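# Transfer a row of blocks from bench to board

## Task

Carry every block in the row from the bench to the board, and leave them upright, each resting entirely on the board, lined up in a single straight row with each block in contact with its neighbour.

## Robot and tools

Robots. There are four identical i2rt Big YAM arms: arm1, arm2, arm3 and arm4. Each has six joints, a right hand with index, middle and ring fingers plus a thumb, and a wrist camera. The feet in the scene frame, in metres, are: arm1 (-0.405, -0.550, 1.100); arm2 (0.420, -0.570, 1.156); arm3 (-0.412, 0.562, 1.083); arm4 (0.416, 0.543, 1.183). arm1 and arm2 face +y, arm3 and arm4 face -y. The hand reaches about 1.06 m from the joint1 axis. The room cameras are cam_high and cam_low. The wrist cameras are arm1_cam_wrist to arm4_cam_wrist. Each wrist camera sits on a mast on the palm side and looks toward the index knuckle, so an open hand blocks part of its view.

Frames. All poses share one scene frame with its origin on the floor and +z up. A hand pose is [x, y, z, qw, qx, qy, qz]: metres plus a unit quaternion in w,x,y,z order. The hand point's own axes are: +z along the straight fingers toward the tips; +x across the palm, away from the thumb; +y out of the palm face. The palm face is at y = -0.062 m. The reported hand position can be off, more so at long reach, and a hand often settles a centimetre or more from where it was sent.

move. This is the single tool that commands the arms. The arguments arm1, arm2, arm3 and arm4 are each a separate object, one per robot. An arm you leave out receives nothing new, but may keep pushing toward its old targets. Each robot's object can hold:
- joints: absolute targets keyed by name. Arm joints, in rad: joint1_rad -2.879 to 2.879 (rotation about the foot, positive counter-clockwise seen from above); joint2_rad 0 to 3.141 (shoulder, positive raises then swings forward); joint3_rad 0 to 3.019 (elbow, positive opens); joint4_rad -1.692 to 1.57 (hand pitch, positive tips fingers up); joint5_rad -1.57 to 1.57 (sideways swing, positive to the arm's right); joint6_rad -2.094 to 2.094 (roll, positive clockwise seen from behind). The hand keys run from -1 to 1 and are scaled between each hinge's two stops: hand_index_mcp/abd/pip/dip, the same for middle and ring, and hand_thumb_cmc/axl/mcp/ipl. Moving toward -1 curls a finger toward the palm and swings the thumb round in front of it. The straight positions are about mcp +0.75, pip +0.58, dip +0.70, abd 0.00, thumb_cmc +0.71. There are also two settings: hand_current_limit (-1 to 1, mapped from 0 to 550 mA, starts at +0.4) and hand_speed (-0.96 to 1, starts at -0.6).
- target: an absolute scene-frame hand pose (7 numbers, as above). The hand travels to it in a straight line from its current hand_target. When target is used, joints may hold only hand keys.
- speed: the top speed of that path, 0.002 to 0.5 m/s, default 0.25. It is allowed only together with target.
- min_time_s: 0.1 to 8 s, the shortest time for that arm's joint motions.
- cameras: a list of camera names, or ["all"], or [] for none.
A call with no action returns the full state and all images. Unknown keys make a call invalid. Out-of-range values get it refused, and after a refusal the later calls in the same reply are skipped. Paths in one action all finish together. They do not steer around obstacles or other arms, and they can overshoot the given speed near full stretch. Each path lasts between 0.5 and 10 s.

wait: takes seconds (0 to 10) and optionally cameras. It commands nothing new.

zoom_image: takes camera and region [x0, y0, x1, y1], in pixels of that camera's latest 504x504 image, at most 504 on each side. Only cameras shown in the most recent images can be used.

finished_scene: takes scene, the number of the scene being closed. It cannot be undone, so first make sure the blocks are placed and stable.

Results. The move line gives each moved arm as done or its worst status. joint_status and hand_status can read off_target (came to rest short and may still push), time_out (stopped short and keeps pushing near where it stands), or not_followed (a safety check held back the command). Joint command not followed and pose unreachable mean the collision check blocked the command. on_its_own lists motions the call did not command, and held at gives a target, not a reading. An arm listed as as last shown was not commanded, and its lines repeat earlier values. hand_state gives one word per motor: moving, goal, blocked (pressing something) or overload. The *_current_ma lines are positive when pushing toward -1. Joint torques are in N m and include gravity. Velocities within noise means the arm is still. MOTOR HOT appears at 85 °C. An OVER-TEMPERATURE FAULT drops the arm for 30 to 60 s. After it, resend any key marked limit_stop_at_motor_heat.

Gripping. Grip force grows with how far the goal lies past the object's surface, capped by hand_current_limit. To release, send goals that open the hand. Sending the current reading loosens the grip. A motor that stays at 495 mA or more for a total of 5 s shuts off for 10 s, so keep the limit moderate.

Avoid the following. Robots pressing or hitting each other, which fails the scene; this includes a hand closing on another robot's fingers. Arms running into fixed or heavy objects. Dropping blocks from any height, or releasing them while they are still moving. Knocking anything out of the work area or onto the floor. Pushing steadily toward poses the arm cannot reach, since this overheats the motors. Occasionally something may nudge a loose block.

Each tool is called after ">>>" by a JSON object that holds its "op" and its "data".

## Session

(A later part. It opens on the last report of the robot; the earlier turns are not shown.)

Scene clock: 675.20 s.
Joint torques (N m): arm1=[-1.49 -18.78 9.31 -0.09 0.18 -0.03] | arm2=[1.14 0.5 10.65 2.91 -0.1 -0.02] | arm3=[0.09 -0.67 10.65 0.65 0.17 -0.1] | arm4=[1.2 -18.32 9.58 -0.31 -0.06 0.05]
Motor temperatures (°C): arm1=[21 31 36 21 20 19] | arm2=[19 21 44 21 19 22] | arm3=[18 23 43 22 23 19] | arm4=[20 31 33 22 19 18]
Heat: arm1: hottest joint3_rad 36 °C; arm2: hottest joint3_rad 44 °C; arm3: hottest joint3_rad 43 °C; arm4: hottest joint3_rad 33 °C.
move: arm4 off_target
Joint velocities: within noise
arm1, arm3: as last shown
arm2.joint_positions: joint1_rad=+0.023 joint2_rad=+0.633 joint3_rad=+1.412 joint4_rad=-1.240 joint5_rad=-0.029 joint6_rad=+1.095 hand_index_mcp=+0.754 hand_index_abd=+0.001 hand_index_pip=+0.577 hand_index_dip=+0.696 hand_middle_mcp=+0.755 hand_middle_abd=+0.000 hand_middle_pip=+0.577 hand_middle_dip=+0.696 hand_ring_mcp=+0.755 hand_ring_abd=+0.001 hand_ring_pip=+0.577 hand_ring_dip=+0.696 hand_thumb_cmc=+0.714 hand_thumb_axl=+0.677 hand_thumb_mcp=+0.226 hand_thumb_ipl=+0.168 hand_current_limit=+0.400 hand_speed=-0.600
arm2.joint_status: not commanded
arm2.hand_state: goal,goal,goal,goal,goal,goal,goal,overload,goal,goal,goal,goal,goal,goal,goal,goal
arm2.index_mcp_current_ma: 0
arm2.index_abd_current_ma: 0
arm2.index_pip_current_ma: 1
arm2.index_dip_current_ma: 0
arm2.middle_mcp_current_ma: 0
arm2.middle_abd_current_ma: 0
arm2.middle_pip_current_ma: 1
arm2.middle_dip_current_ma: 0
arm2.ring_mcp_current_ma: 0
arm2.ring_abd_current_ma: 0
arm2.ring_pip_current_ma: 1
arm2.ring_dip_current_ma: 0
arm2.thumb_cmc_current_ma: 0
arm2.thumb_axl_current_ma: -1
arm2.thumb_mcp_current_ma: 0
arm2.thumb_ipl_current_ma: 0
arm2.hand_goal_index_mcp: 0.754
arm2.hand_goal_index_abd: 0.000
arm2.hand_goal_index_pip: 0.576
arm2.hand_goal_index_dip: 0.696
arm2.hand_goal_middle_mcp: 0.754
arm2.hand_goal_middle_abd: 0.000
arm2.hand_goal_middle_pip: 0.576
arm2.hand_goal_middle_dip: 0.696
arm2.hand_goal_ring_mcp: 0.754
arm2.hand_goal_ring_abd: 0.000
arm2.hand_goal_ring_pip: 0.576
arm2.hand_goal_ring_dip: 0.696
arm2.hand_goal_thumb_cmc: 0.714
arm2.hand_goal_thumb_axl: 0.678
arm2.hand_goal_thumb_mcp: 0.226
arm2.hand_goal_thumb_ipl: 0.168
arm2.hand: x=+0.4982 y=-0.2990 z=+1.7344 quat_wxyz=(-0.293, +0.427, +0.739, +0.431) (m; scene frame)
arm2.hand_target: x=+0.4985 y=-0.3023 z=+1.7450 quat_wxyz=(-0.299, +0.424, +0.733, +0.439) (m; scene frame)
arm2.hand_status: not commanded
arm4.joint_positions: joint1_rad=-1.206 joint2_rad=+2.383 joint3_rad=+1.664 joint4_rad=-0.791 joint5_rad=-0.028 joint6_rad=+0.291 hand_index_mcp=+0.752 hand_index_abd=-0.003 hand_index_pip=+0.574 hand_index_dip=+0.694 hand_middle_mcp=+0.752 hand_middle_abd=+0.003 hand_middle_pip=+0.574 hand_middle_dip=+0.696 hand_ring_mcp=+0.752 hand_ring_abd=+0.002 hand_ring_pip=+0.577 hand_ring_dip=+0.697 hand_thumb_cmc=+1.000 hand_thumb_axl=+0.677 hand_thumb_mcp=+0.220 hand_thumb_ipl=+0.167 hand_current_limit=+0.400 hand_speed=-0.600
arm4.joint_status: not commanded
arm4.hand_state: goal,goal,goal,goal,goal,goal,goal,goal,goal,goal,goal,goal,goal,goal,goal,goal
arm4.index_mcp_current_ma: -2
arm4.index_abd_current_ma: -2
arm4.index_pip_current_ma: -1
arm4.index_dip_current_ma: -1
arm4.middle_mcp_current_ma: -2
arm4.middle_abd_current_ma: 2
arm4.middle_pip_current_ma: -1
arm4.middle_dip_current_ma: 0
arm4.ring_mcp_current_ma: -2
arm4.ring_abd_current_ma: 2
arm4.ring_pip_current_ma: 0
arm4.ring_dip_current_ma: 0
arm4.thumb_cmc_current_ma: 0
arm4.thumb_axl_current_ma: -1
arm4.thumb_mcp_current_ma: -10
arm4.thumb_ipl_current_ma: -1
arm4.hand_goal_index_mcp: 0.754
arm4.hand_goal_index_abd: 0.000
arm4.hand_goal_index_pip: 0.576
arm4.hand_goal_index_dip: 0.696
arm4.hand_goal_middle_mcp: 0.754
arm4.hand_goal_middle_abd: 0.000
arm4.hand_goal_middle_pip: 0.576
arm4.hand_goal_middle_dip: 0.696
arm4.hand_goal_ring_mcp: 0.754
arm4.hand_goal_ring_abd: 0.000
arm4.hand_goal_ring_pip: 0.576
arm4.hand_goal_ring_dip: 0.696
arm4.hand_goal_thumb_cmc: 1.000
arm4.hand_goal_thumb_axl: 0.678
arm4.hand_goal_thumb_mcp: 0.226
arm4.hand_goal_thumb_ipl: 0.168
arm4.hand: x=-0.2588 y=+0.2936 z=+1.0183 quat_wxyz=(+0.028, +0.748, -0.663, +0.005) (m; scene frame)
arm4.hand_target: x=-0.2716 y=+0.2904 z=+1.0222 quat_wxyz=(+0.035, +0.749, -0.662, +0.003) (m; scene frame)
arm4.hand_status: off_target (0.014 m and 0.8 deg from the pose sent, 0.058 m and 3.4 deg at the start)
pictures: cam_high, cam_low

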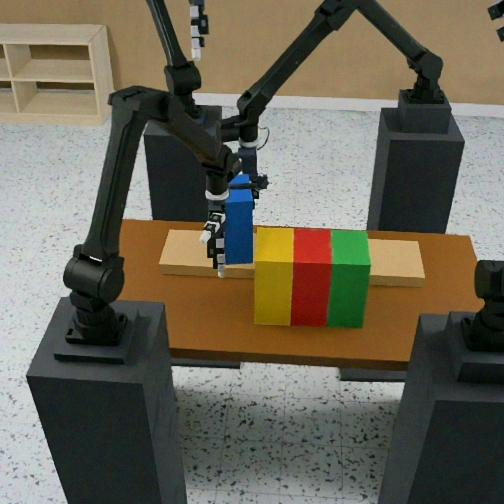

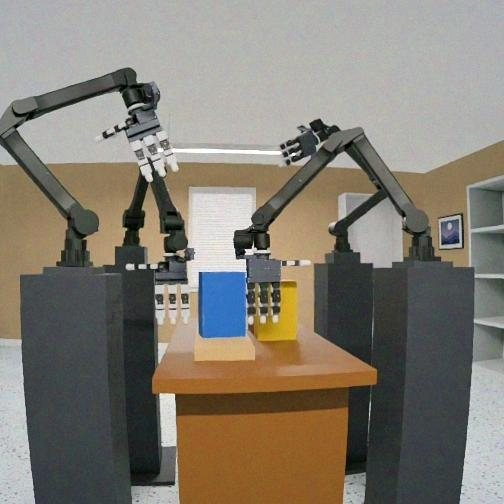

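>>> {"op": "move", "data": {"arm4": {"target": [-0.264, 0.268, 1.022, 0.035, 0.749, -0.662, 0.003], "speed": 0.05}, "cameras": ["cam_high", "cam_low"]}}

>>> {"op": "zoom_image", "data": {"camera": "cam_high", "region": [150, 170, 300, 300]}}

>>> {"op": "zoom_image", "data": {"camera": "cam_low", "region": [150, 240, 320, 400]}}

Scene clock: 682.50 s.
Joint torques (N m): arm1=[-1.61 -18.9 9.29 -0.12 0.19 -0.03] | arm2=[1.14 0.5 10.65 2.91 -0.1 -0.01] | arm3=[0.26 -0.62 10.55 0.64 0.18 -0.11] | arm4=[1.61 -18.02 9.95 -0.49 0.06 0.23]
Motor temperatures (°C): arm1=[21 31 36 21 20 19] | arm2=[19 21 44 21 19 22] | arm3=[18 23 44 22 23 19] | arm4=[20 32 33 22 19 18]
Heat: arm1: hottest joint3_rad 36 °C; arm2: hottest joint3_rad 44 °C; arm3: hottest joint3_rad 44 °C; arm4: hottest joint3_rad 33 °C.
move: arm4 off_target
Joint velocities: within noise
arm1, arm2, arm3: as last shown
arm4.joint_positions: joint1_rad=-1.179 joint2_rad=+2.383 joint3_rad=+1.664 joint4_rad=-0.791 joint5_rad=-0.028 joint6_rad=+0.310 hand_index_mcp=+0.752 hand_index_abd=-0.003 hand_index_pip=+0.574 hand_index_dip=+0.694 hand_middle_mcp=+0.752 hand_middle_abd=+0.003 hand_middle_pip=+0.574 hand_middle_dip=+0.696 hand_ring_mcp=+0.752 hand_ring_abd=+0.002 hand_ring_pip=+0.577 hand_ring_dip=+0.697 hand_thumb_cmc=+1.000 hand_thumb_axl=+0.677 hand_thumb_mcp=+0.220 hand_thumb_ipl=+0.167 hand_current_limit=+0.400 hand_speed=-0.600
arm4.joint_status: not commanded
arm4.hand_state: goal,goal,goal,goal,goal,goal,goal,goal,goal,goal,goal,goal,goal,goal,goal,goal
arm4.index_mcp_current_ma: -2
arm4.index_abd_current_ma: -2
arm4.index_pip_current_ma: -1
arm4.index_dip_current_ma: -1
arm4.middle_mcp_current_ma: -2
arm4.middle_abd_current_ma: 2
arm4.middle_pip_current_ma: -1
arm4.middle_dip_current_ma: 0
arm4.ring_mcp_current_ma: -2
arm4.ring_abd_current_ma: 2
arm4.ring_pip_current_ma: 0
arm4.ring_dip_current_ma: 0
arm4.thumb_cmc_current_ma: 0
arm4.thumb_axl_current_ma: -1
arm4.thumb_mcp_current_ma: -10
arm4.thumb_ipl_current_ma: -1
arm4.hand_goal_index_mcp: 0.754
arm4.hand_goal_index_abd: 0.000
arm4.hand_goal_index_pip: 0.576
arm4.hand_goal_index_dip: 0.696
arm4.hand_goal_middle_mcp: 0.754
arm4.hand_goal_middle_abd: 0.000
arm4.hand_goal_middle_pip: 0.576
arm4.hand_goal_middle_dip: 0.696
arm4.hand_goal_ring_mcp: 0.754
arm4.hand_goal_ring_abd: 0.000
arm4.hand_goal_ring_pip: 0.576
arm4.hand_goal_ring_dip: 0.696
arm4.hand_goal_thumb_cmc: 1.000
arm4.hand_goal_thumb_axl: 0.678
arm4.hand_goal_thumb_mcp: 0.226
arm4.hand_goal_thumb_ipl: 0.168
arm4.hand: x=-0.2516 y=+0.2770 z=+1.0183 quat_wxyz=(+0.028, +0.751, -0.660, +0.006) (m; scene frame)
arm4.hand_target: x=-0.2634 y=+0.2682 z=+1.0223 quat_wxyz=(+0.035, +0.749, -0.662, +0.003) (m; scene frame)
arm4.hand_status: off_target (0.016 m and 0.9 deg from the pose sent, 0.026 m and 0.8 deg at the start)
pictures: cam_high, cam_low

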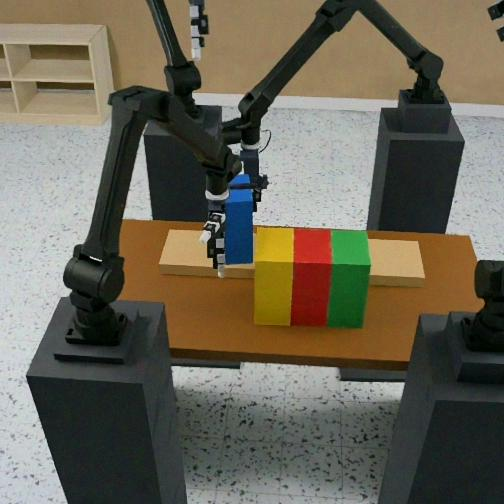

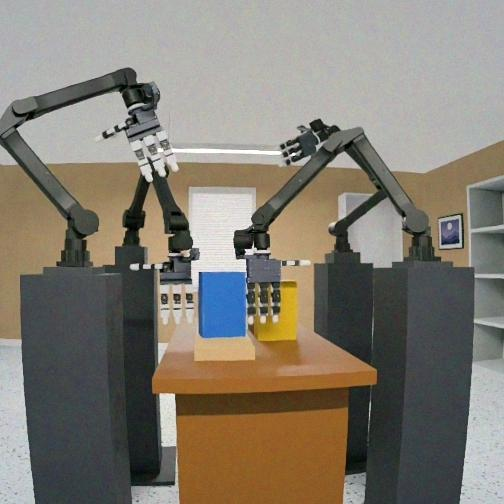

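Scaled by 3.360 from the camera's 504x504 image, which has a finer 720x720 frame.

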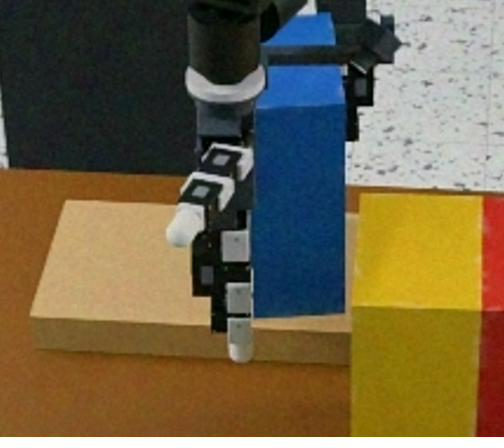

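Scaled by 2.965 from the camera's 504x504 image, which has a finer 720x720 frame.

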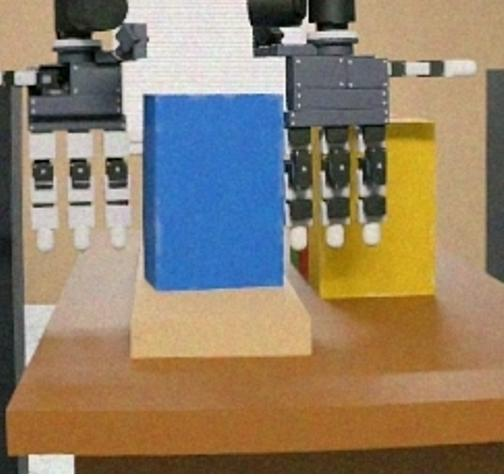

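>>> {"op": "move", "data": {"arm4": {"target": [-0.272, 0.248, 1.022, 0.035, 0.749, -0.662, 0.003], "speed": 0.05}, "cameras": ["cam_high", "cam_low"]}}

>>> {"op": "zoom_image", "data": {"camera": "cam_high", "region": [150, 170, 300, 300]}}

>>> {"op": "zoom_image", "data": {"camera": "cam_low", "region": [150, 240, 320, 400]}}

Scene clock: 689.77 s.
Joint torques (N m): arm1=[-1.49 -18.73 9.28 -0.12 0.18 -0.02] | arm2=[1.14 0.44 10.65 2.91 -0.1 -0.01] | arm3=[0.03 -0.5 10.65 0.62 0.16 -0.1] | arm4=[2.67 -18.32 10.35 -0.24 -0.02 0.24]
Motor temperatures (°C): arm1=[21 31 36 21 20 19] | arm2=[19 21 44 21 19 22] | arm3=[18 23 44 22 23 19] | arm4=[20 32 33 22 19 18]
Heat: arm1: hottest joint3_rad 36 °C; arm2: hottest joint3_rad 44 °C; arm3: hottest joint3_rad 44 °C; arm4: hottest joint3_rad 33 °C.
move: arm4 off_target
Joint velocities: within noise
arm1, arm2, arm3: as last shown
arm4.joint_positions: joint1_rad=-1.161 joint2_rad=+2.416 joint3_rad=+1.734 joint4_rad=-0.829 joint5_rad=-0.025 joint6_rad=+0.333 hand_index_mcp=+0.752 hand_index_abd=-0.003 hand_index_pip=+0.574 hand_index_dip=+0.694 hand_middle_mcp=+0.752 hand_middle_abd=+0.003 hand_middle_pip=+0.574 hand_middle_dip=+0.696 hand_ring_mcp=+0.752 hand_ring_abd=+0.004 hand_ring_pip=+0.577 hand_ring_dip=+0.697 hand_thumb_cmc=+1.000 hand_thumb_axl=+0.677 hand_thumb_mcp=+0.220 hand_thumb_ipl=+0.167 hand_current_limit=+0.400 hand_speed=-0.600
arm4.joint_status: not commanded
arm4.hand_state: goal,goal,goal,goal,goal,goal,goal,goal,goal,goal,goal,goal,goal,goal,goal,goal
arm4.index_mcp_current_ma: -2
arm4.index_abd_current_ma: -2
arm4.index_pip_current_ma: -1
arm4.index_dip_current_ma: -1
arm4.middle_mcp_current_ma: -2
arm4.middle_abd_current_ma: 2
arm4.middle_pip_current_ma: -1
arm4.middle_dip_current_ma: 0
arm4.ring_mcp_current_ma: -2
arm4.ring_abd_current_ma: 4
arm4.ring_pip_current_ma: 0
arm4.ring_dip_current_ma: 0
arm4.thumb_cmc_current_ma: 0
arm4.thumb_axl_current_ma: -1
arm4.thumb_mcp_current_ma: -10
arm4.thumb_ipl_current_ma: -1
arm4.hand_goal_index_mcp: 0.754
arm4.hand_goal_index_abd: 0.000
arm4.hand_goal_index_pip: 0.576
arm4.hand_goal_index_dip: 0.696
arm4.hand_goal_middle_mcp: 0.754
arm4.hand_goal_middle_abd: 0.000
arm4.hand_goal_middle_pip: 0.576
arm4.hand_goal_middle_dip: 0.696
arm4.hand_goal_ring_mcp: 0.754
arm4.hand_goal_ring_abd: 0.000
arm4.hand_goal_ring_pip: 0.576
arm4.hand_goal_ring_dip: 0.696
arm4.hand_goal_thumb_cmc: 1.000
arm4.hand_goal_thumb_axl: 0.678
arm4.hand_goal_thumb_mcp: 0.226
arm4.hand_goal_thumb_ipl: 0.168
arm4.hand: x=-0.2603 y=+0.2605 z=+1.0180 quat_wxyz=(+0.027, +0.749, -0.662, +0.006) (m; scene frame)
arm4.hand_target: x=-0.2713 y=+0.2482 z=+1.0224 quat_wxyz=(+0.035, +0.749, -0.662, +0.003) (m; scene frame)
arm4.hand_status: off_target (0.018 m and 1.0 deg from the pose sent, 0.036 m and 0.9 deg at the start)
pictures: cam_high, cam_low

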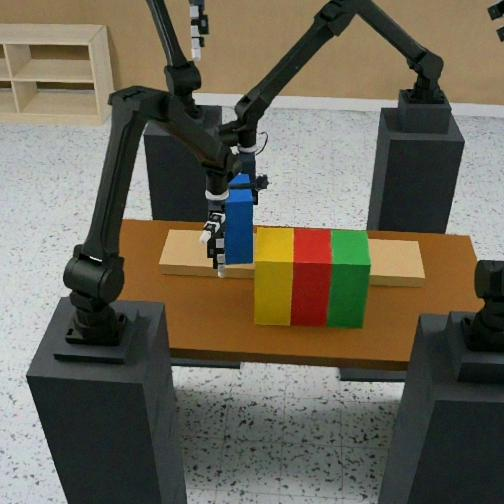

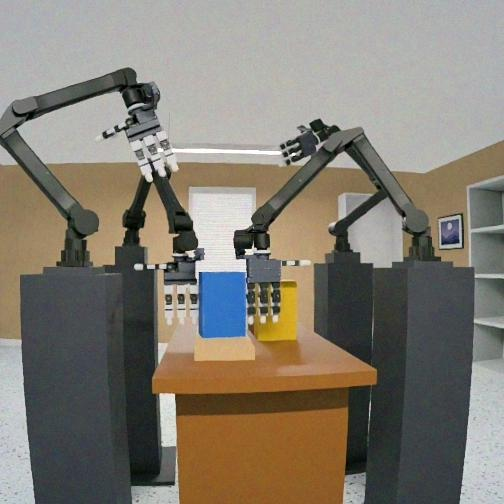

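Scaled by 3.360 from the camera's 504x504 image, which has a finer 720x720 frame.

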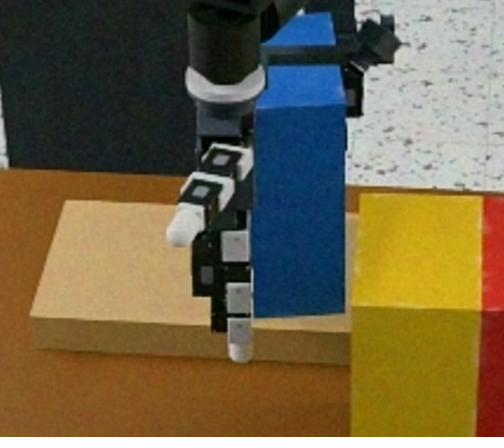

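Scaled by 2.965 from the camera's 504x504 image, which has a finer 720x720 frame.

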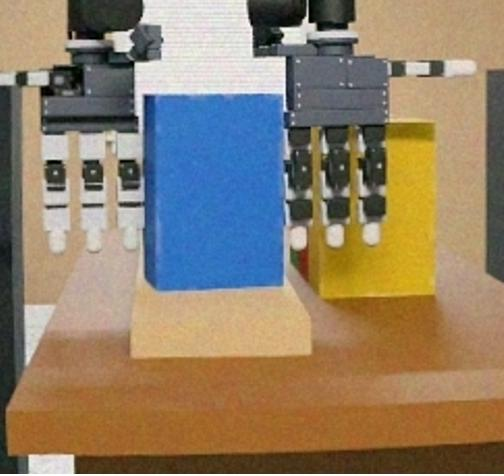

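>>> {"op": "move", "data": {"arm4": {"target": [-0.270, 0.232, 1.022, 0.035, 0.749, -0.662, 0.003], "speed": 0.05}, "cameras": ["cam_high", "cam_low"]}}

>>> {"op": "zoom_image", "data": {"camera": "cam_high", "region": [150, 170, 300, 300]}}

>>> {"op": "zoom_image", "data": {"camera": "cam_low", "region": [150, 240, 320, 400]}}

Scene clock: 697.70 s.
Joint torques (N m): arm1=[-1.55 -18.84 9.31 -0.06 0.18 -0.02] | arm2=[1.14 0.5 10.65 2.91 -0.1 -0.01] | arm3=[0.21 -0.5 10.58 0.68 0.18 -0.11] | arm4=[3.49 -17.79 11.06 0.01 -0.17 0.27]
Motor temperatures (°C): arm1=[21 31 35 21 20 19] | arm2=[19 21 44 21 19 22] | arm3=[18 23 45 22 23 19] | arm4=[20 33 33 22 19 18]
Heat: arm1: hottest joint3_rad 35 °C; arm2: hottest joint3_rad 44 °C; arm3: hottest joint3_rad 45 °C; arm4: hottest joint2_rad 33 °C.
move: arm4 off_target
Joint velocities: within noise
arm1, arm2, arm3: as last shown
arm1.joint_positions: joint1_rad=-0.389 joint2_rad=+2.151 joint3_rad=+1.367 joint4_rad=-0.820 joint5_rad=+0.003 joint6_rad=+1.103 hand_index_mcp=+0.752 hand_index_abd=+0.000 hand_index_pip=+0.577 hand_index_dip=+0.696 hand_middle_mcp=+0.752 hand_middle_abd=+0.000 hand_middle_pip=+0.577 hand_middle_dip=+0.696 hand_ring_mcp=+0.754 hand_ring_abd=+0.003 hand_ring_pip=+0.578 hand_ring_dip=+0.696 hand_thumb_cmc=+1.000 hand_thumb_axl=+0.677 hand_thumb_mcp=+0.223 hand_thumb_ipl=+0.168 hand_current_limit=+0.400 hand_speed=-0.600
arm1.hand: x=-0.1116 y=-0.0555 z=+1.0005 quat_wxyz=(+0.001, +0.677, +0.736, -0.009) (m; scene frame)
arm4.joint_positions: joint1_rad=-1.154 joint2_rad=+2.423 joint3_rad=+1.750 joint4_rad=-0.848 joint5_rad=-0.019 joint6_rad=+0.352 hand_index_mcp=+0.752 hand_index_abd=-0.003 hand_index_pip=+0.574 hand_index_dip=+0.694 hand_middle_mcp=+0.752 hand_middle_abd=+0.003 hand_middle_pip=+0.574 hand_middle_dip=+0.696 hand_ring_mcp=+0.755 hand_ring_abd=+0.006 hand_ring_pip=+0.577 hand_ring_dip=+0.697 hand_thumb_cmc=+1.000 hand_thumb_axl=+0.677 hand_thumb_mcp=+0.220 hand_thumb_ipl=+0.167 hand_current_limit=+0.400 hand_speed=-0.600
arm4.joint_status: not commanded
arm4.hand_state: goal,goal,goal,goal,goal,goal,goal,goal,goal,goal,goal,goal,goal,goal,goal,goal
arm4.index_mcp_current_ma: -2
arm4.index_abd_current_ma: -2
arm4.index_pip_current_ma: -1
arm4.index_dip_current_ma: -1
arm4.middle_mcp_current_ma: -2
arm4.middle_abd_current_ma: 2
arm4.middle_pip_current_ma: -1
arm4.middle_dip_current_ma: 0
arm4.ring_mcp_current_ma: 1
arm4.ring_abd_current_ma: 7
arm4.ring_pip_current_ma: 0
arm4.ring_dip_current_ma: 0
arm4.thumb_cmc_current_ma: 0
arm4.thumb_axl_current_ma: -1
arm4.thumb_mcp_current_ma: -10
arm4.thumb_ipl_current_ma: -1
arm4.hand_goal_index_mcp: 0.754
arm4.hand_goal_index_abd: 0.000
arm4.hand_goal_index_pip: 0.576
arm4.hand_goal_index_dip: 0.696
arm4.hand_goal_middle_mcp: 0.754
arm4.hand_goal_middle_abd: 0.000
arm4.hand_goal_middle_pip: 0.576
arm4.hand_goal_middle_dip: 0.696
arm4.hand_goal_ring_mcp: 0.754
arm4.hand_goal_ring_abd: 0.000
arm4.hand_goal_ring_pip: 0.576
arm4.hand_goal_ring_dip: 0.696
arm4.hand_goal_thumb_cmc: 1.000
arm4.hand_goal_thumb_axl: 0.678
arm4.hand_goal_thumb_mcp: 0.226
arm4.hand_goal_thumb_ipl: 0.168
arm4.hand: x=-0.2596 y=+0.2578 z=+1.0176 quat_wxyz=(+0.021, +0.745, -0.666, +0.005) (m; scene frame)
arm4.hand_target: x=-0.2686 y=+0.2325 z=+1.0227 quat_wxyz=(+0.035, +0.749, -0.662, +0.003) (m; scene frame)
arm4.hand_status: off_target (0.028 m and 1.7 deg from the pose sent, 0.030 m and 1.0 deg at the start)
pictures: cam_high, cam_low

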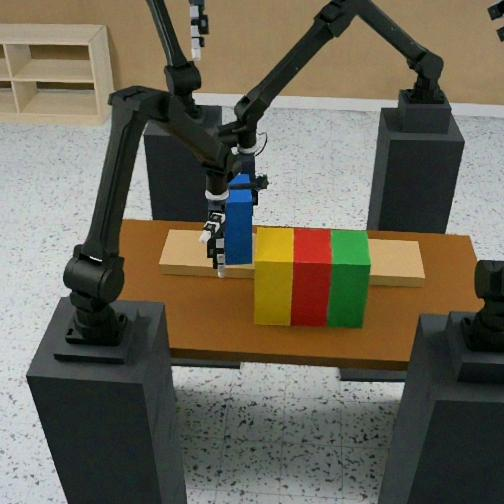

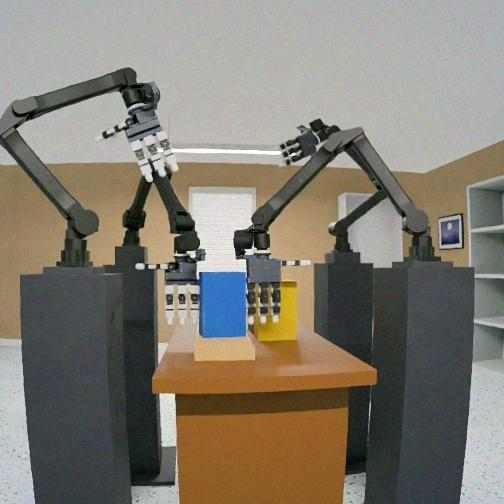

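Scaled by 3.360 from the camera's 504x504 image, which has a finer 720x720 frame.

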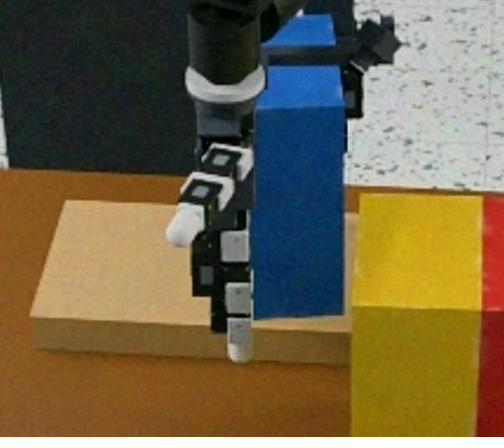

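Scaled by 2.965 from the camera's 504x504 image, which has a finer 720x720 frame.

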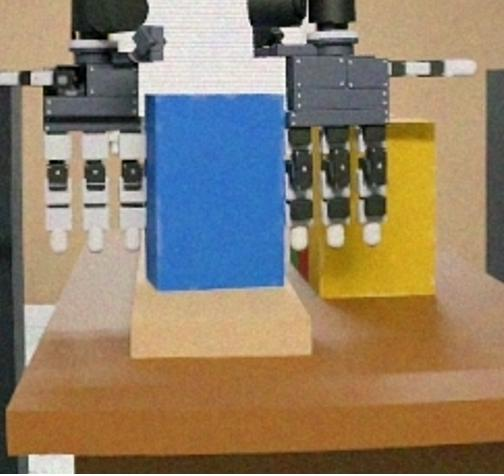

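>>> {"op": "move", "data": {"arm4": {"target": [-0.270, 0.216, 1.022, 0.035, 0.749, -0.662, 0.003], "speed": 0.05}, "cameras": ["cam_high", "cam_low"]}}

>>> {"op": "zoom_image", "data": {"camera": "cam_high", "region": [150, 170, 300, 300]}}

>>> {"op": "zoom_image", "data": {"camera": "cam_low", "region": [150, 240, 320, 400]}}

Scene clock: 705.10 s.
Joint torques (N m): arm1=[-1.44 -18.78 9.31 0.25 0.19 -0.02] | arm2=[1.08 0.5 10.65 2.91 -0.1 -0.01] | arm3=[0.21 -0.44 10.62 0.64 0.16 -0.09] | arm4=[4.25 -17.67 11.58 0.18 -0.24 0.36]
Motor temperatures (°C): arm1=[21 31 35 21 20 19] | arm2=[19 21 44 21 19 22] | arm3=[18 23 45 22 23 19] | arm4=[20 32 33 22 19 18]
Heat: arm1: hottest joint3_rad 35 °C; arm2: hottest joint3_rad 44 °C; arm3: hottest joint3_rad 45 °C; arm4: hottest joint3_rad 33 °C.
move: arm4 off_target
Joint velocities: within noise
arm1, arm2, arm3: as last shown
arm1.joint_positions: joint1_rad=-0.389 joint2_rad=+2.151 joint3_rad=+1.367 joint4_rad=-0.827 joint5_rad=+0.003 joint6_rad=+1.103 hand_index_mcp=+0.752 hand_index_abd=+0.000 hand_index_pip=+0.577 hand_index_dip=+0.696 hand_middle_mcp=+0.752 hand_middle_abd=+0.000 hand_middle_pip=+0.577 hand_middle_dip=+0.696 hand_ring_mcp=+0.754 hand_ring_abd=+0.003 hand_ring_pip=+0.578 hand_ring_dip=+0.696 hand_thumb_cmc=+1.000 hand_thumb_axl=+0.677 hand_thumb_mcp=+0.223 hand_thumb_ipl=+0.168 hand_current_limit=+0.400 hand_speed=-0.600
arm1.hand: x=-0.1123 y=-0.0572 z=+1.0004 quat_wxyz=(+0.003, +0.677, +0.736, -0.013) (m; scene frame)
arm4.joint_positions: joint1_rad=-1.146 joint2_rad=+2.434 joint3_rad=+1.773 joint4_rad=-0.872 joint5_rad=-0.016 joint6_rad=+0.368 hand_index_mcp=+0.752 hand_index_abd=-0.003 hand_index_pip=+0.574 hand_index_dip=+0.694 hand_middle_mcp=+0.752 hand_middle_abd=+0.003 hand_middle_pip=+0.574 hand_middle_dip=+0.696 hand_ring_mcp=+0.756 hand_ring_abd=+0.005 hand_ring_pip=+0.577 hand_ring_dip=+0.697 hand_thumb_cmc=+1.000 hand_thumb_axl=+0.677 hand_thumb_mcp=+0.220 hand_thumb_ipl=+0.167 hand_current_limit=+0.400 hand_speed=-0.600
arm4.joint_status: not commanded
arm4.hand_state: goal,goal,goal,goal,goal,goal,goal,goal,goal,goal,goal,goal,goal,goal,goal,goal
arm4.index_mcp_current_ma: -2
arm4.index_abd_current_ma: -2
arm4.index_pip_current_ma: -1
arm4.index_dip_current_ma: -1
arm4.middle_mcp_current_ma: -2
arm4.middle_abd_current_ma: 2
arm4.middle_pip_current_ma: -1
arm4.middle_dip_current_ma: 0
arm4.ring_mcp_current_ma: 1
arm4.ring_abd_current_ma: 5
arm4.ring_pip_current_ma: 0
arm4.ring_dip_current_ma: 0
arm4.thumb_cmc_current_ma: 0
arm4.thumb_axl_current_ma: -1
arm4.thumb_mcp_current_ma: -10
arm4.thumb_ipl_current_ma: -1
arm4.hand_goal_index_mcp: 0.754
arm4.hand_goal_index_abd: 0.000
arm4.hand_goal_index_pip: 0.576
arm4.hand_goal_index_dip: 0.696
arm4.hand_goal_middle_mcp: 0.754
arm4.hand_goal_middle_abd: 0.000
arm4.hand_goal_middle_pip: 0.576
arm4.hand_goal_middle_dip: 0.696
arm4.hand_goal_ring_mcp: 0.754
arm4.hand_goal_ring_abd: 0.000
arm4.hand_goal_ring_pip: 0.576
arm4.hand_goal_ring_dip: 0.696
arm4.hand_goal_thumb_cmc: 1.000
arm4.hand_goal_thumb_axl: 0.678
arm4.hand_goal_thumb_mcp: 0.226
arm4.hand_goal_thumb_ipl: 0.168
arm4.hand: x=-0.2591 y=+0.2538 z=+1.0164 quat_wxyz=(+0.015, +0.743, -0.669, +0.006) (m; scene frame)
arm4.hand_target: x=-0.2675 y=+0.2168 z=+1.0234 quat_wxyz=(+0.036, +0.749, -0.662, +0.003) (m; scene frame)
arm4.hand_status: off_target (0.040 m and 2.6 deg from the pose sent, 0.043 m and 1.7 deg at the start)
pictures: cam_high, cam_low

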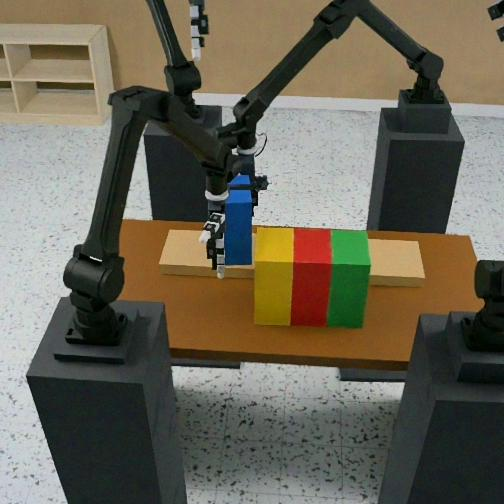

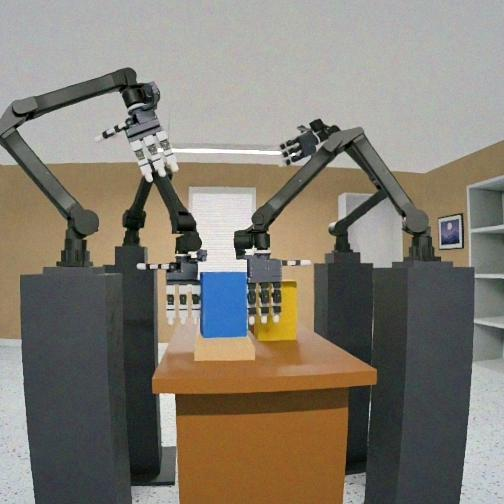

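Scaled by 3.360 from the camera's 504x504 image, which has a finer 720x720 frame.

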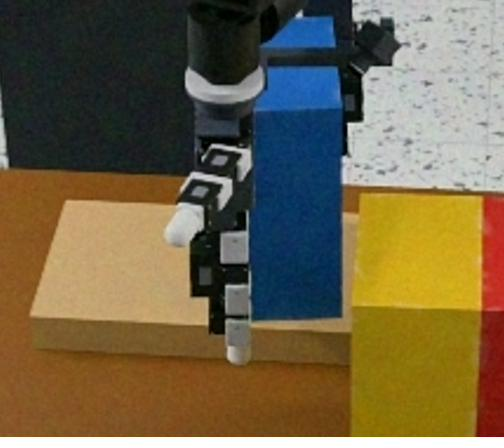

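Scaled by 2.965 from the camera's 504x504 image, which has a finer 720x720 frame.

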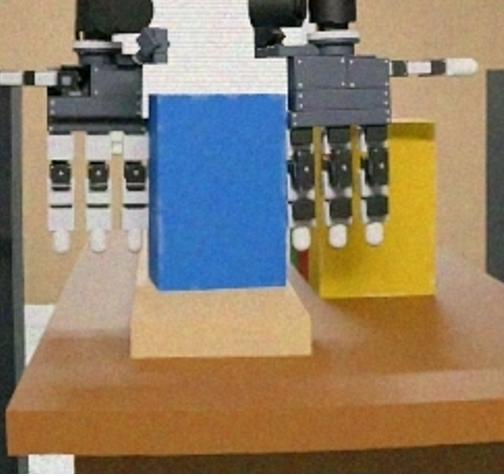

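>>> {"op": "move", "data": {"arm1": {"target": [-0.110, -0.030, 1.005, -0.001, 0.678, 0.735, 0.0], "speed": 0.05}, "arm4": {"target": [-0.270, 0.195, 1.022, 0.035, 0.749, -0.662, 0.003], "speed": 0.05}, "cameras": ["cam_high", "cam_low"]}}

>>> {"op": "zoom_image", "data": {"camera": "cam_high", "region": [150, 170, 300, 300]}}

>>> {"op": "zoom_image", "data": {"camera": "cam_low", "region": [150, 240, 320, 400]}}

Scene clock: 714.50 s.
Joint torques (N m): arm1=[-1.32 -17.67 11.26 0.65 0.16 0.04] | arm2=[1.2 0.44 10.63 2.92 -0.09 -0.01] | arm3=[0.32 -0.5 10.52 0.75 0.17 -0.11] | arm4=[5.6 -17.44 12.59 0.72 -0.4 0.49]
Motor temperatures (°C): arm1=[21 31 35 21 20 19] | arm2=[19 21 44 21 19 22] | arm3=[18 23 45 22 23 19] | arm4=[20 33 33 22 19 18]
Heat: arm1: hottest joint3_rad 35 °C; arm2: hottest joint3_rad 44 °C; arm3: hottest joint3_rad 45 °C; arm4: hottest joint2_rad 33 °C.
move: arm1 off_target; arm4 off_target
Joint velocities: within noise
arm1.joint_positions: joint1_rad=-0.385 joint2_rad=+2.153 joint3_rad=+1.373 joint4_rad=-0.852 joint5_rad=+0.003 joint6_rad=+1.103 hand_index_mcp=+0.752 hand_index_abd=+0.000 hand_index_pip=+0.577 hand_index_dip=+0.696 hand_middle_mcp=+0.752 hand_middle_abd=+0.000 hand_middle_pip=+0.577 hand_middle_dip=+0.696 hand_ring_mcp=+0.754 hand_ring_abd=+0.003 hand_ring_pip=+0.578 hand_ring_dip=+0.696 hand_thumb_cmc=+1.000 hand_thumb_axl=+0.677 hand_thumb_mcp=+0.223 hand_thumb_ipl=+0.168 hand_current_limit=+0.400 hand_speed=-0.600
arm1.joint_status: not commanded
arm1.hand_state: goal,goal,goal,goal,goal,goal,goal,goal,goal,goal,goal,goal,goal,goal,goal,goal
arm1.index_mcp_current_ma: -4
arm1.index_abd_current_ma: 0
arm1.index_pip_current_ma: 1
arm1.index_dip_current_ma: 0
arm1.middle_mcp_current_ma: -3
arm1.middle_abd_current_ma: 0
arm1.middle_pip_current_ma: 1
arm1.middle_dip_current_ma: 0
arm1.ring_mcp_current_ma: 1
arm1.ring_abd_current_ma: 6
arm1.ring_pip_current_ma: 4
arm1.ring_dip_current_ma: 0
arm1.thumb_cmc_current_ma: -1
arm1.thumb_axl_current_ma: -2
arm1.thumb_mcp_current_ma: -10
arm1.thumb_ipl_current_ma: -1
arm1.hand_goal_index_mcp: 0.754
arm1.hand_goal_index_abd: 0.000
arm1.hand_goal_index_pip: 0.576
arm1.hand_goal_index_dip: 0.696
arm1.hand_goal_middle_mcp: 0.754
arm1.hand_goal_middle_abd: 0.000
arm1.hand_goal_middle_pip: 0.576
arm1.hand_goal_middle_dip: 0.696
arm1.hand_goal_ring_mcp: 0.754
arm1.hand_goal_ring_abd: 0.000
arm1.hand_goal_ring_pip: 0.576
arm1.hand_goal_ring_dip: 0.696
arm1.hand_goal_thumb_cmc: 1.000
arm1.hand_goal_thumb_axl: 0.678
arm1.hand_goal_thumb_mcp: 0.226
arm1.hand_goal_thumb_ipl: 0.168
arm1.hand: x=-0.1156 y=-0.0596 z=+1.0006 quat_wxyz=(+0.006, +0.675, +0.737, -0.023) (m; scene frame)
arm1.hand_target: x=-0.1110 y=-0.0312 z=+1.0059 quat_wxyz=(-0.002, +0.678, +0.735, +0.000) (m; scene frame)
arm1.hand_status: off_target (0.030 m and 2.8 deg from the pose sent, 0.028 m and 1.5 deg at the start)
arm2: as last shown
arm3.joint_positions: joint1_rad=+0.539 joint2_rad=+0.795 joint3_rad=+1.317 joint4_rad=-1.682 joint5_rad=+0.155 joint6_rad=+1.982 hand_index_mcp=+0.753 hand_index_abd=+0.002 hand_index_pip=+0.576 hand_index_dip=+0.696 hand_middle_mcp=+0.755 hand_middle_abd=+0.001 hand_middle_pip=+0.577 hand_middle_dip=+0.696 hand_ring_mcp=+0.752 hand_ring_abd=+0.002 hand_ring_pip=+0.576 hand_ring_dip=+0.696 hand_thumb_cmc=+1.000 hand_thumb_axl=+0.677 hand_thumb_mcp=+0.223 hand_thumb_ipl=+0.168 hand_current_limit=+0.400 hand_speed=-0.600
arm3.joint_status: not commanded
arm3.hand_state: goal,goal,goal,goal,goal,goal,goal,goal,goal,goal,goal,goal,goal,goal,goal,goal
arm3.index_mcp_current_ma: -2
arm3.index_abd_current_ma: 3
arm3.index_pip_current_ma: 0
arm3.index_dip_current_ma: 0
arm3.middle_mcp_current_ma: 1
arm3.middle_abd_current_ma: 1
arm3.middle_pip_current_ma: 1
arm3.middle_dip_current_ma: 0
arm3.ring_mcp_current_ma: -5
arm3.ring_abd_current_ma: 4
arm3.ring_pip_current_ma: -1
arm3.ring_dip_current_ma: 0
arm3.thumb_cmc_current_ma: 0
arm3.thumb_axl_current_ma: -1
arm3.thumb_mcp_current_ma: -9
arm3.thumb_ipl_current_ma: -1
arm3.hand_goal_index_mcp: 0.754
arm3.hand_goal_index_abd: 0.000
arm3.hand_goal_index_pip: 0.576
arm3.hand_goal_index_dip: 0.696
arm3.hand_goal_middle_mcp: 0.754
arm3.hand_goal_middle_abd: 0.000
arm3.hand_goal_middle_pip: 0.576
arm3.hand_goal_middle_dip: 0.696
arm3.hand_goal_ring_mcp: 0.754
arm3.hand_goal_ring_abd: 0.000
arm3.hand_goal_ring_pip: 0.576
arm3.hand_goal_ring_dip: 0.696
arm3.hand_goal_thumb_cmc: 1.000
arm3.hand_goal_thumb_axl: 0.678
arm3.hand_goal_thumb_mcp: 0.226
arm3.hand_goal_thumb_ipl: 0.168
arm3.hand: x=-0.3982 y=+0.3603 z=+1.4859 quat_wxyz=(+0.132, +0.730, -0.647, +0.175) (m; scene frame)
arm3.hand_target: x=-0.4001 y=+0.3596 z=+1.4988 quat_wxyz=(+0.137, +0.728, -0.646, +0.186) (m; scene frame)
arm3.hand_status: not commanded
arm4.joint_positions: joint1_rad=-1.136 joint2_rad=+2.446 joint3_rad=+1.800 joint4_rad=-0.908 joint5_rad=-0.011 joint6_rad=+0.385 hand_index_mcp=+0.752 hand_index_abd=-0.003 hand_index_pip=+0.574 hand_index_dip=+0.694 hand_middle_mcp=+0.752 hand_middle_abd=+0.003 hand_middle_pip=+0.574 hand_middle_dip=+0.696 hand_ring_mcp=+0.756 hand_ring_abd=+0.003 hand_ring_pip=+0.577 hand_ring_dip=+0.697 hand_thumb_cmc=+1.000 hand_thumb_axl=+0.677 hand_thumb_mcp=+0.220 hand_thumb_ipl=+0.167 hand_current_limit=+0.400 hand_speed=-0.600
arm4.joint_status: not commanded
arm4.hand_state: goal,goal,goal,goal,goal,goal,goal,goal,goal,goal,goal,goal,goal,goal,goal,goal
arm4.index_mcp_current_ma: -2
arm4.index_abd_current_ma: -2
arm4.index_pip_current_ma: -1
arm4.index_dip_current_ma: -1
arm4.middle_mcp_current_ma: -2
arm4.middle_abd_current_ma: 2
arm4.middle_pip_current_ma: -1
arm4.middle_dip_current_ma: 0
arm4.ring_mcp_current_ma: 1
arm4.ring_abd_current_ma: 2
arm4.ring_pip_current_ma: 0
arm4.ring_dip_current_ma: 0
arm4.thumb_cmc_current_ma: 0
arm4.thumb_axl_current_ma: -1
arm4.thumb_mcp_current_ma: -10
arm4.thumb_ipl_current_ma: -1
arm4.hand_goal_index_mcp: 0.754
arm4.hand_goal_index_abd: 0.000
arm4.hand_goal_index_pip: 0.576
arm4.hand_goal_index_dip: 0.696
arm4.hand_goal_middle_mcp: 0.754
arm4.hand_goal_middle_abd: 0.000
arm4.hand_goal_middle_pip: 0.576
arm4.hand_goal_middle_dip: 0.696
arm4.hand_goal_ring_mcp: 0.754
arm4.hand_goal_ring_abd: 0.000
arm4.hand_goal_ring_pip: 0.576
arm4.hand_goal_ring_dip: 0.696
arm4.hand_goal_thumb_cmc: 1.000
arm4.hand_goal_thumb_axl: 0.678
arm4.hand_goal_thumb_mcp: 0.226
arm4.hand_goal_thumb_ipl: 0.168
arm4.hand: x=-0.2572 y=+0.2486 z=+1.0160 quat_wxyz=(+0.004, +0.740, -0.672, +0.007) (m; scene frame)
arm4.hand_target: x=-0.2653 y=+0.1964 z=+1.0244 quat_wxyz=(+0.036, +0.749, -0.661, +0.004) (m; scene frame)
arm4.hand_status: off_target (0.055 m and 3.9 deg from the pose sent, 0.060 m and 2.6 deg at the start)
pictures: cam_high, cam_low

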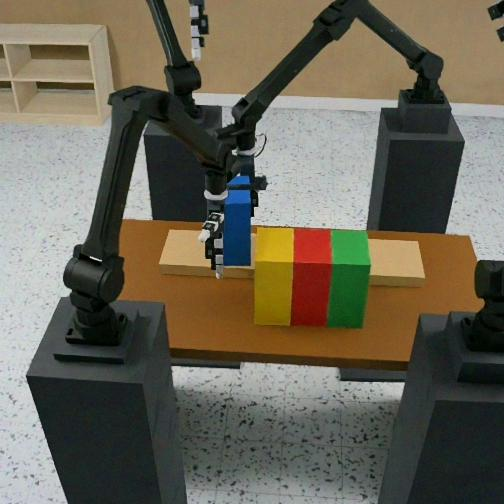

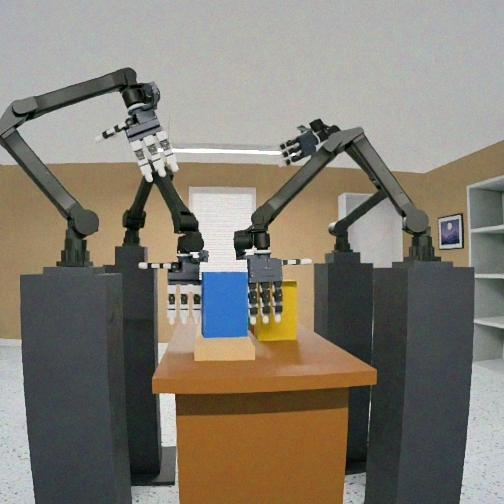

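Scaled by 3.360 from the camera's 504x504 image, which has a finer 720x720 frame.

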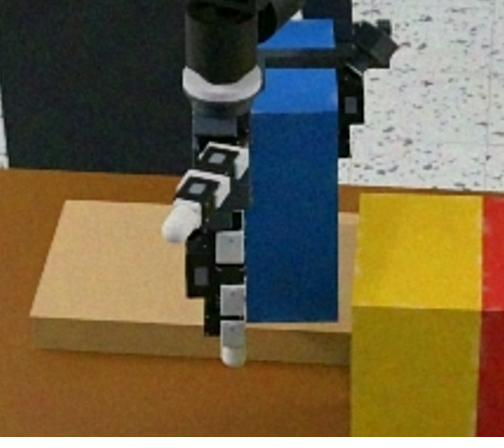

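Scaled by 2.965 from the camera's 504x504 image, which has a finer 720x720 frame.

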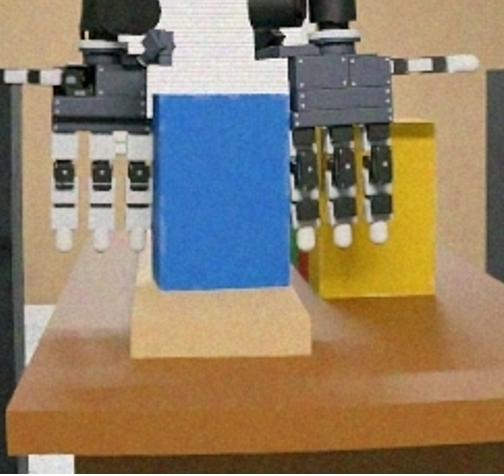

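>>> {"op": "move", "data": {"arm1": {"target": [-0.110, -0.018, 1.005, -0.001, 0.678, 0.735, 0.0], "speed": 0.05}, "arm4": {"target": [-0.270, 0.180, 1.022, 0.035, 0.749, -0.662, 0.003], "speed": 0.05}, "cameras": ["cam_high", "cam_low"]}}

>>> {"op": "zoom_image", "data": {"camera": "cam_high", "region": [150, 170, 300, 300]}}

>>> {"op": "zoom_image", "data": {"camera": "cam_low", "region": [150, 240, 320, 400]}}

Scene clock: 731.57 s.
Joint torques (N m): arm1=[-1.55 -19.31 12.59 1.77 0.11 0.07] | arm2=[1.14 0.44 10.65 2.91 -0.1 -0.01] | arm3=[0.09 -0.38 10.52 0.57 0.18 -0.1] | arm4=[4.13 -19.31 11.85 1.01 -0.39 0.25]
Motor temperatures (°C): arm1=[21 32 37 21 20 19] | arm2=[19 21 44 21 19 22] | arm3=[18 23 46 22 23 19] | arm4=[20 32 33 22 19 18]
Heat: arm1: hottest joint3_rad 37 °C; arm2: hottest joint3_rad 44 °C; arm3: hottest joint3_rad 46 °C; arm4: hottest joint3_rad 33 °C.
move: arm1 moving; arm4 moving
Joint velocities: within noise
arm1.joint_positions: joint1_rad=-0.373 joint2_rad=+2.182 joint3_rad=+1.389 joint4_rad=-0.904 joint5_rad=+0.003 joint6_rad=+1.108 hand_index_mcp=+0.752 hand_index_abd=+0.000 hand_index_pip=+0.577 hand_index_dip=+0.696 hand_middle_mcp=+0.752 hand_middle_abd=+0.000 hand_middle_pip=+0.577 hand_middle_dip=+0.696 hand_ring_mcp=+0.753 hand_ring_abd=+0.001 hand_ring_pip=+0.578 hand_ring_dip=+0.696 hand_thumb_cmc=+1.000 hand_thumb_axl=+0.677 hand_thumb_mcp=+0.223 hand_thumb_ipl=+0.168 hand_current_limit=+0.400 hand_speed=-0.600
arm1.joint_status: not commanded
arm1.hand_state: goal,goal,goal,goal,goal,goal,goal,goal,goal,goal,goal,goal,goal,goal,goal,goal
arm1.index_mcp_current_ma: -4
arm1.index_abd_current_ma: 0
arm1.index_pip_current_ma: 1
arm1.index_dip_current_ma: 0
arm1.middle_mcp_current_ma: -4
arm1.middle_abd_current_ma: 0
arm1.middle_pip_current_ma: 1
arm1.middle_dip_current_ma: 0
arm1.ring_mcp_current_ma: -2
arm1.ring_abd_current_ma: 2
arm1.ring_pip_current_ma: 4
arm1.ring_dip_current_ma: 0
arm1.thumb_cmc_current_ma: -1
arm1.thumb_axl_current_ma: -2
arm1.thumb_mcp_current_ma: -10
arm1.thumb_ipl_current_ma: -1
arm1.hand_goal_index_mcp: 0.754
arm1.hand_goal_index_abd: 0.000
arm1.hand_goal_index_pip: 0.576
arm1.hand_goal_index_dip: 0.696
arm1.hand_goal_middle_mcp: 0.754
arm1.hand_goal_middle_abd: 0.000
arm1.hand_goal_middle_pip: 0.576
arm1.hand_goal_middle_dip: 0.696
arm1.hand_goal_ring_mcp: 0.754
arm1.hand_goal_ring_abd: 0.000
arm1.hand_goal_ring_pip: 0.576
arm1.hand_goal_ring_dip: 0.696
arm1.hand_goal_thumb_cmc: 1.000
arm1.hand_goal_thumb_axl: 0.678
arm1.hand_goal_thumb_mcp: 0.226
arm1.hand_goal_thumb_ipl: 0.168
arm1.hand: x=-0.1258 y=-0.0672 z=+0.9897 quat_wxyz=(+0.018, +0.672, +0.739, -0.053) (m; scene frame)
arm1.hand_target: x=-0.1119 y=-0.0210 z=+1.0085 quat_wxyz=(-0.002, +0.678, +0.735, +0.000) (m; scene frame)
arm1.hand_status: moving (0.054 m and 6.5 deg from the pose sent, 0.042 m and 2.8 deg at the start)
arm2, arm3: as last shown
arm4.joint_positions: joint1_rad=-1.105 joint2_rad=+2.485 joint3_rad=+1.854 joint4_rad=-0.939 joint5_rad=-0.008 joint6_rad=+0.421 hand_index_mcp=+0.752 hand_index_abd=-0.002 hand_index_pip=+0.574 hand_index_dip=+0.694 hand_middle_mcp=+0.752 hand_middle_abd=+0.002 hand_middle_pip=+0.574 hand_middle_dip=+0.696 hand_ring_mcp=+0.754 hand_ring_abd=+0.002 hand_ring_pip=+0.577 hand_ring_dip=+0.697 hand_thumb_cmc=+1.000 hand_thumb_axl=+0.677 hand_thumb_mcp=+0.220 hand_thumb_ipl=+0.167 hand_current_limit=+0.400 hand_speed=-0.600
arm4.joint_status: not commanded
arm4.hand_state: goal,goal,goal,goal,goal,goal,goal,goal,goal,goal,goal,goal,goal,goal,goal,goal
arm4.index_mcp_current_ma: -1
arm4.index_abd_current_ma: -2
arm4.index_pip_current_ma: -1
arm4.index_dip_current_ma: -1
arm4.middle_mcp_current_ma: -2
arm4.middle_abd_current_ma: 1
arm4.middle_pip_current_ma: -1
arm4.middle_dip_current_ma: 0
arm4.ring_mcp_current_ma: 0
arm4.ring_abd_current_ma: 1
arm4.ring_pip_current_ma: 0
arm4.ring_dip_current_ma: 0
arm4.thumb_cmc_current_ma: 0
arm4.thumb_axl_current_ma: -1
arm4.thumb_mcp_current_ma: -10
arm4.thumb_ipl_current_ma: -1
arm4.hand_goal_index_mcp: 0.754
arm4.hand_goal_index_abd: 0.000
arm4.hand_goal_index_pip: 0.576
arm4.hand_goal_index_dip: 0.696
arm4.hand_goal_middle_mcp: 0.754
arm4.hand_goal_middle_abd: 0.000
arm4.hand_goal_middle_pip: 0.576
arm4.hand_goal_middle_dip: 0.696
arm4.hand_goal_ring_mcp: 0.754
arm4.hand_goal_ring_abd: 0.000
arm4.hand_goal_ring_pip: 0.576
arm4.hand_goal_ring_dip: 0.696
arm4.hand_goal_thumb_cmc: 1.000
arm4.hand_goal_thumb_axl: 0.678
arm4.hand_goal_thumb_mcp: 0.226
arm4.hand_goal_thumb_ipl: 0.168
arm4.hand: x=-0.2531 y=+0.2285 z=+1.0061 quat_wxyz=(-0.004, +0.739, -0.674, +0.009) (m; scene frame)
arm4.hand_target: x=-0.2660 y=+0.1812 z=+1.0242 quat_wxyz=(+0.035, +0.749, -0.661, +0.004) (m; scene frame)
arm4.hand_status: moving (0.054 m and 4.9 deg from the pose sent, 0.070 m and 3.9 deg at the start)
pictures: cam_high, cam_low
led back after a hold (arm1 arm): the arm was led back toward your command in small steps, so it may still be short of it.
led back after a hold (arm4 arm): the arm was led back toward your command in small steps, so it may still be short of it.
pose unreachable (arm1 arm): on one or more control steps of this call this arm could not follow its commanded pose, so it was not sent that pose on those steps. It may still have moved: this result reports where it is.
cause: moving toward the commanded pose would bring a part of the arm too close to another arm (the arm4 arm, along the way the arms are being sent, or toward where that arm still pushes).
pose unreachable (arm4 arm): on one or more control steps of this call this arm could not follow its commanded pose, so it was not sent that pose on those steps. It may still have moved: this result reports where it is.
cause: moving toward the commanded pose would bring a part of the arm too close to another arm (the arm1 arm, along the way the arms are being sent, or toward where that arm still pushes).

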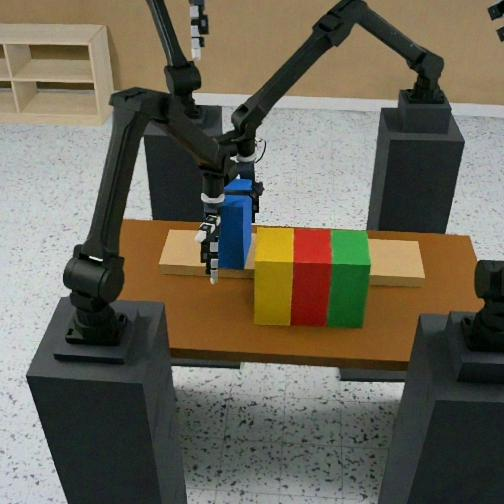

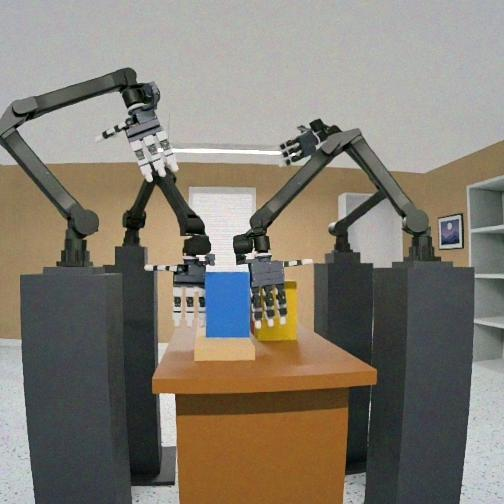

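Scaled by 3.360 from the camera's 504x504 image, which has a finer 720x720 frame.

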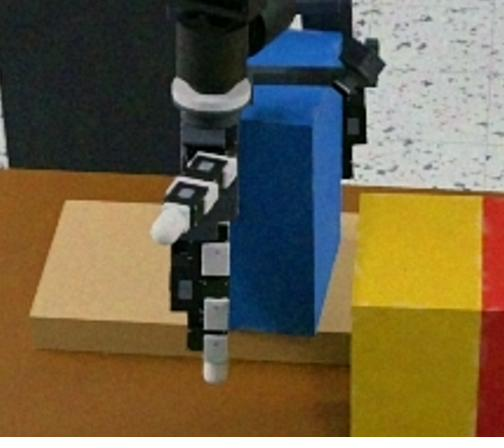

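Scaled by 2.965 from the camera's 504x504 image, which has a finer 720x720 frame.

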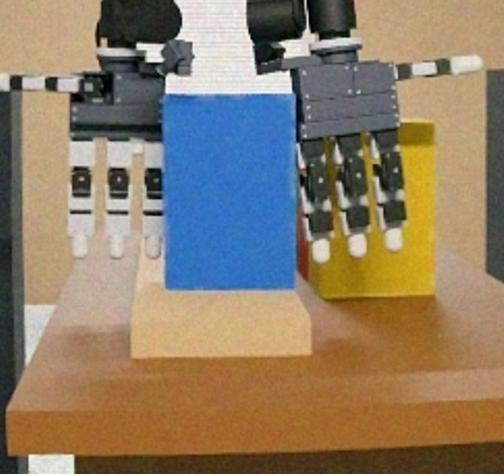

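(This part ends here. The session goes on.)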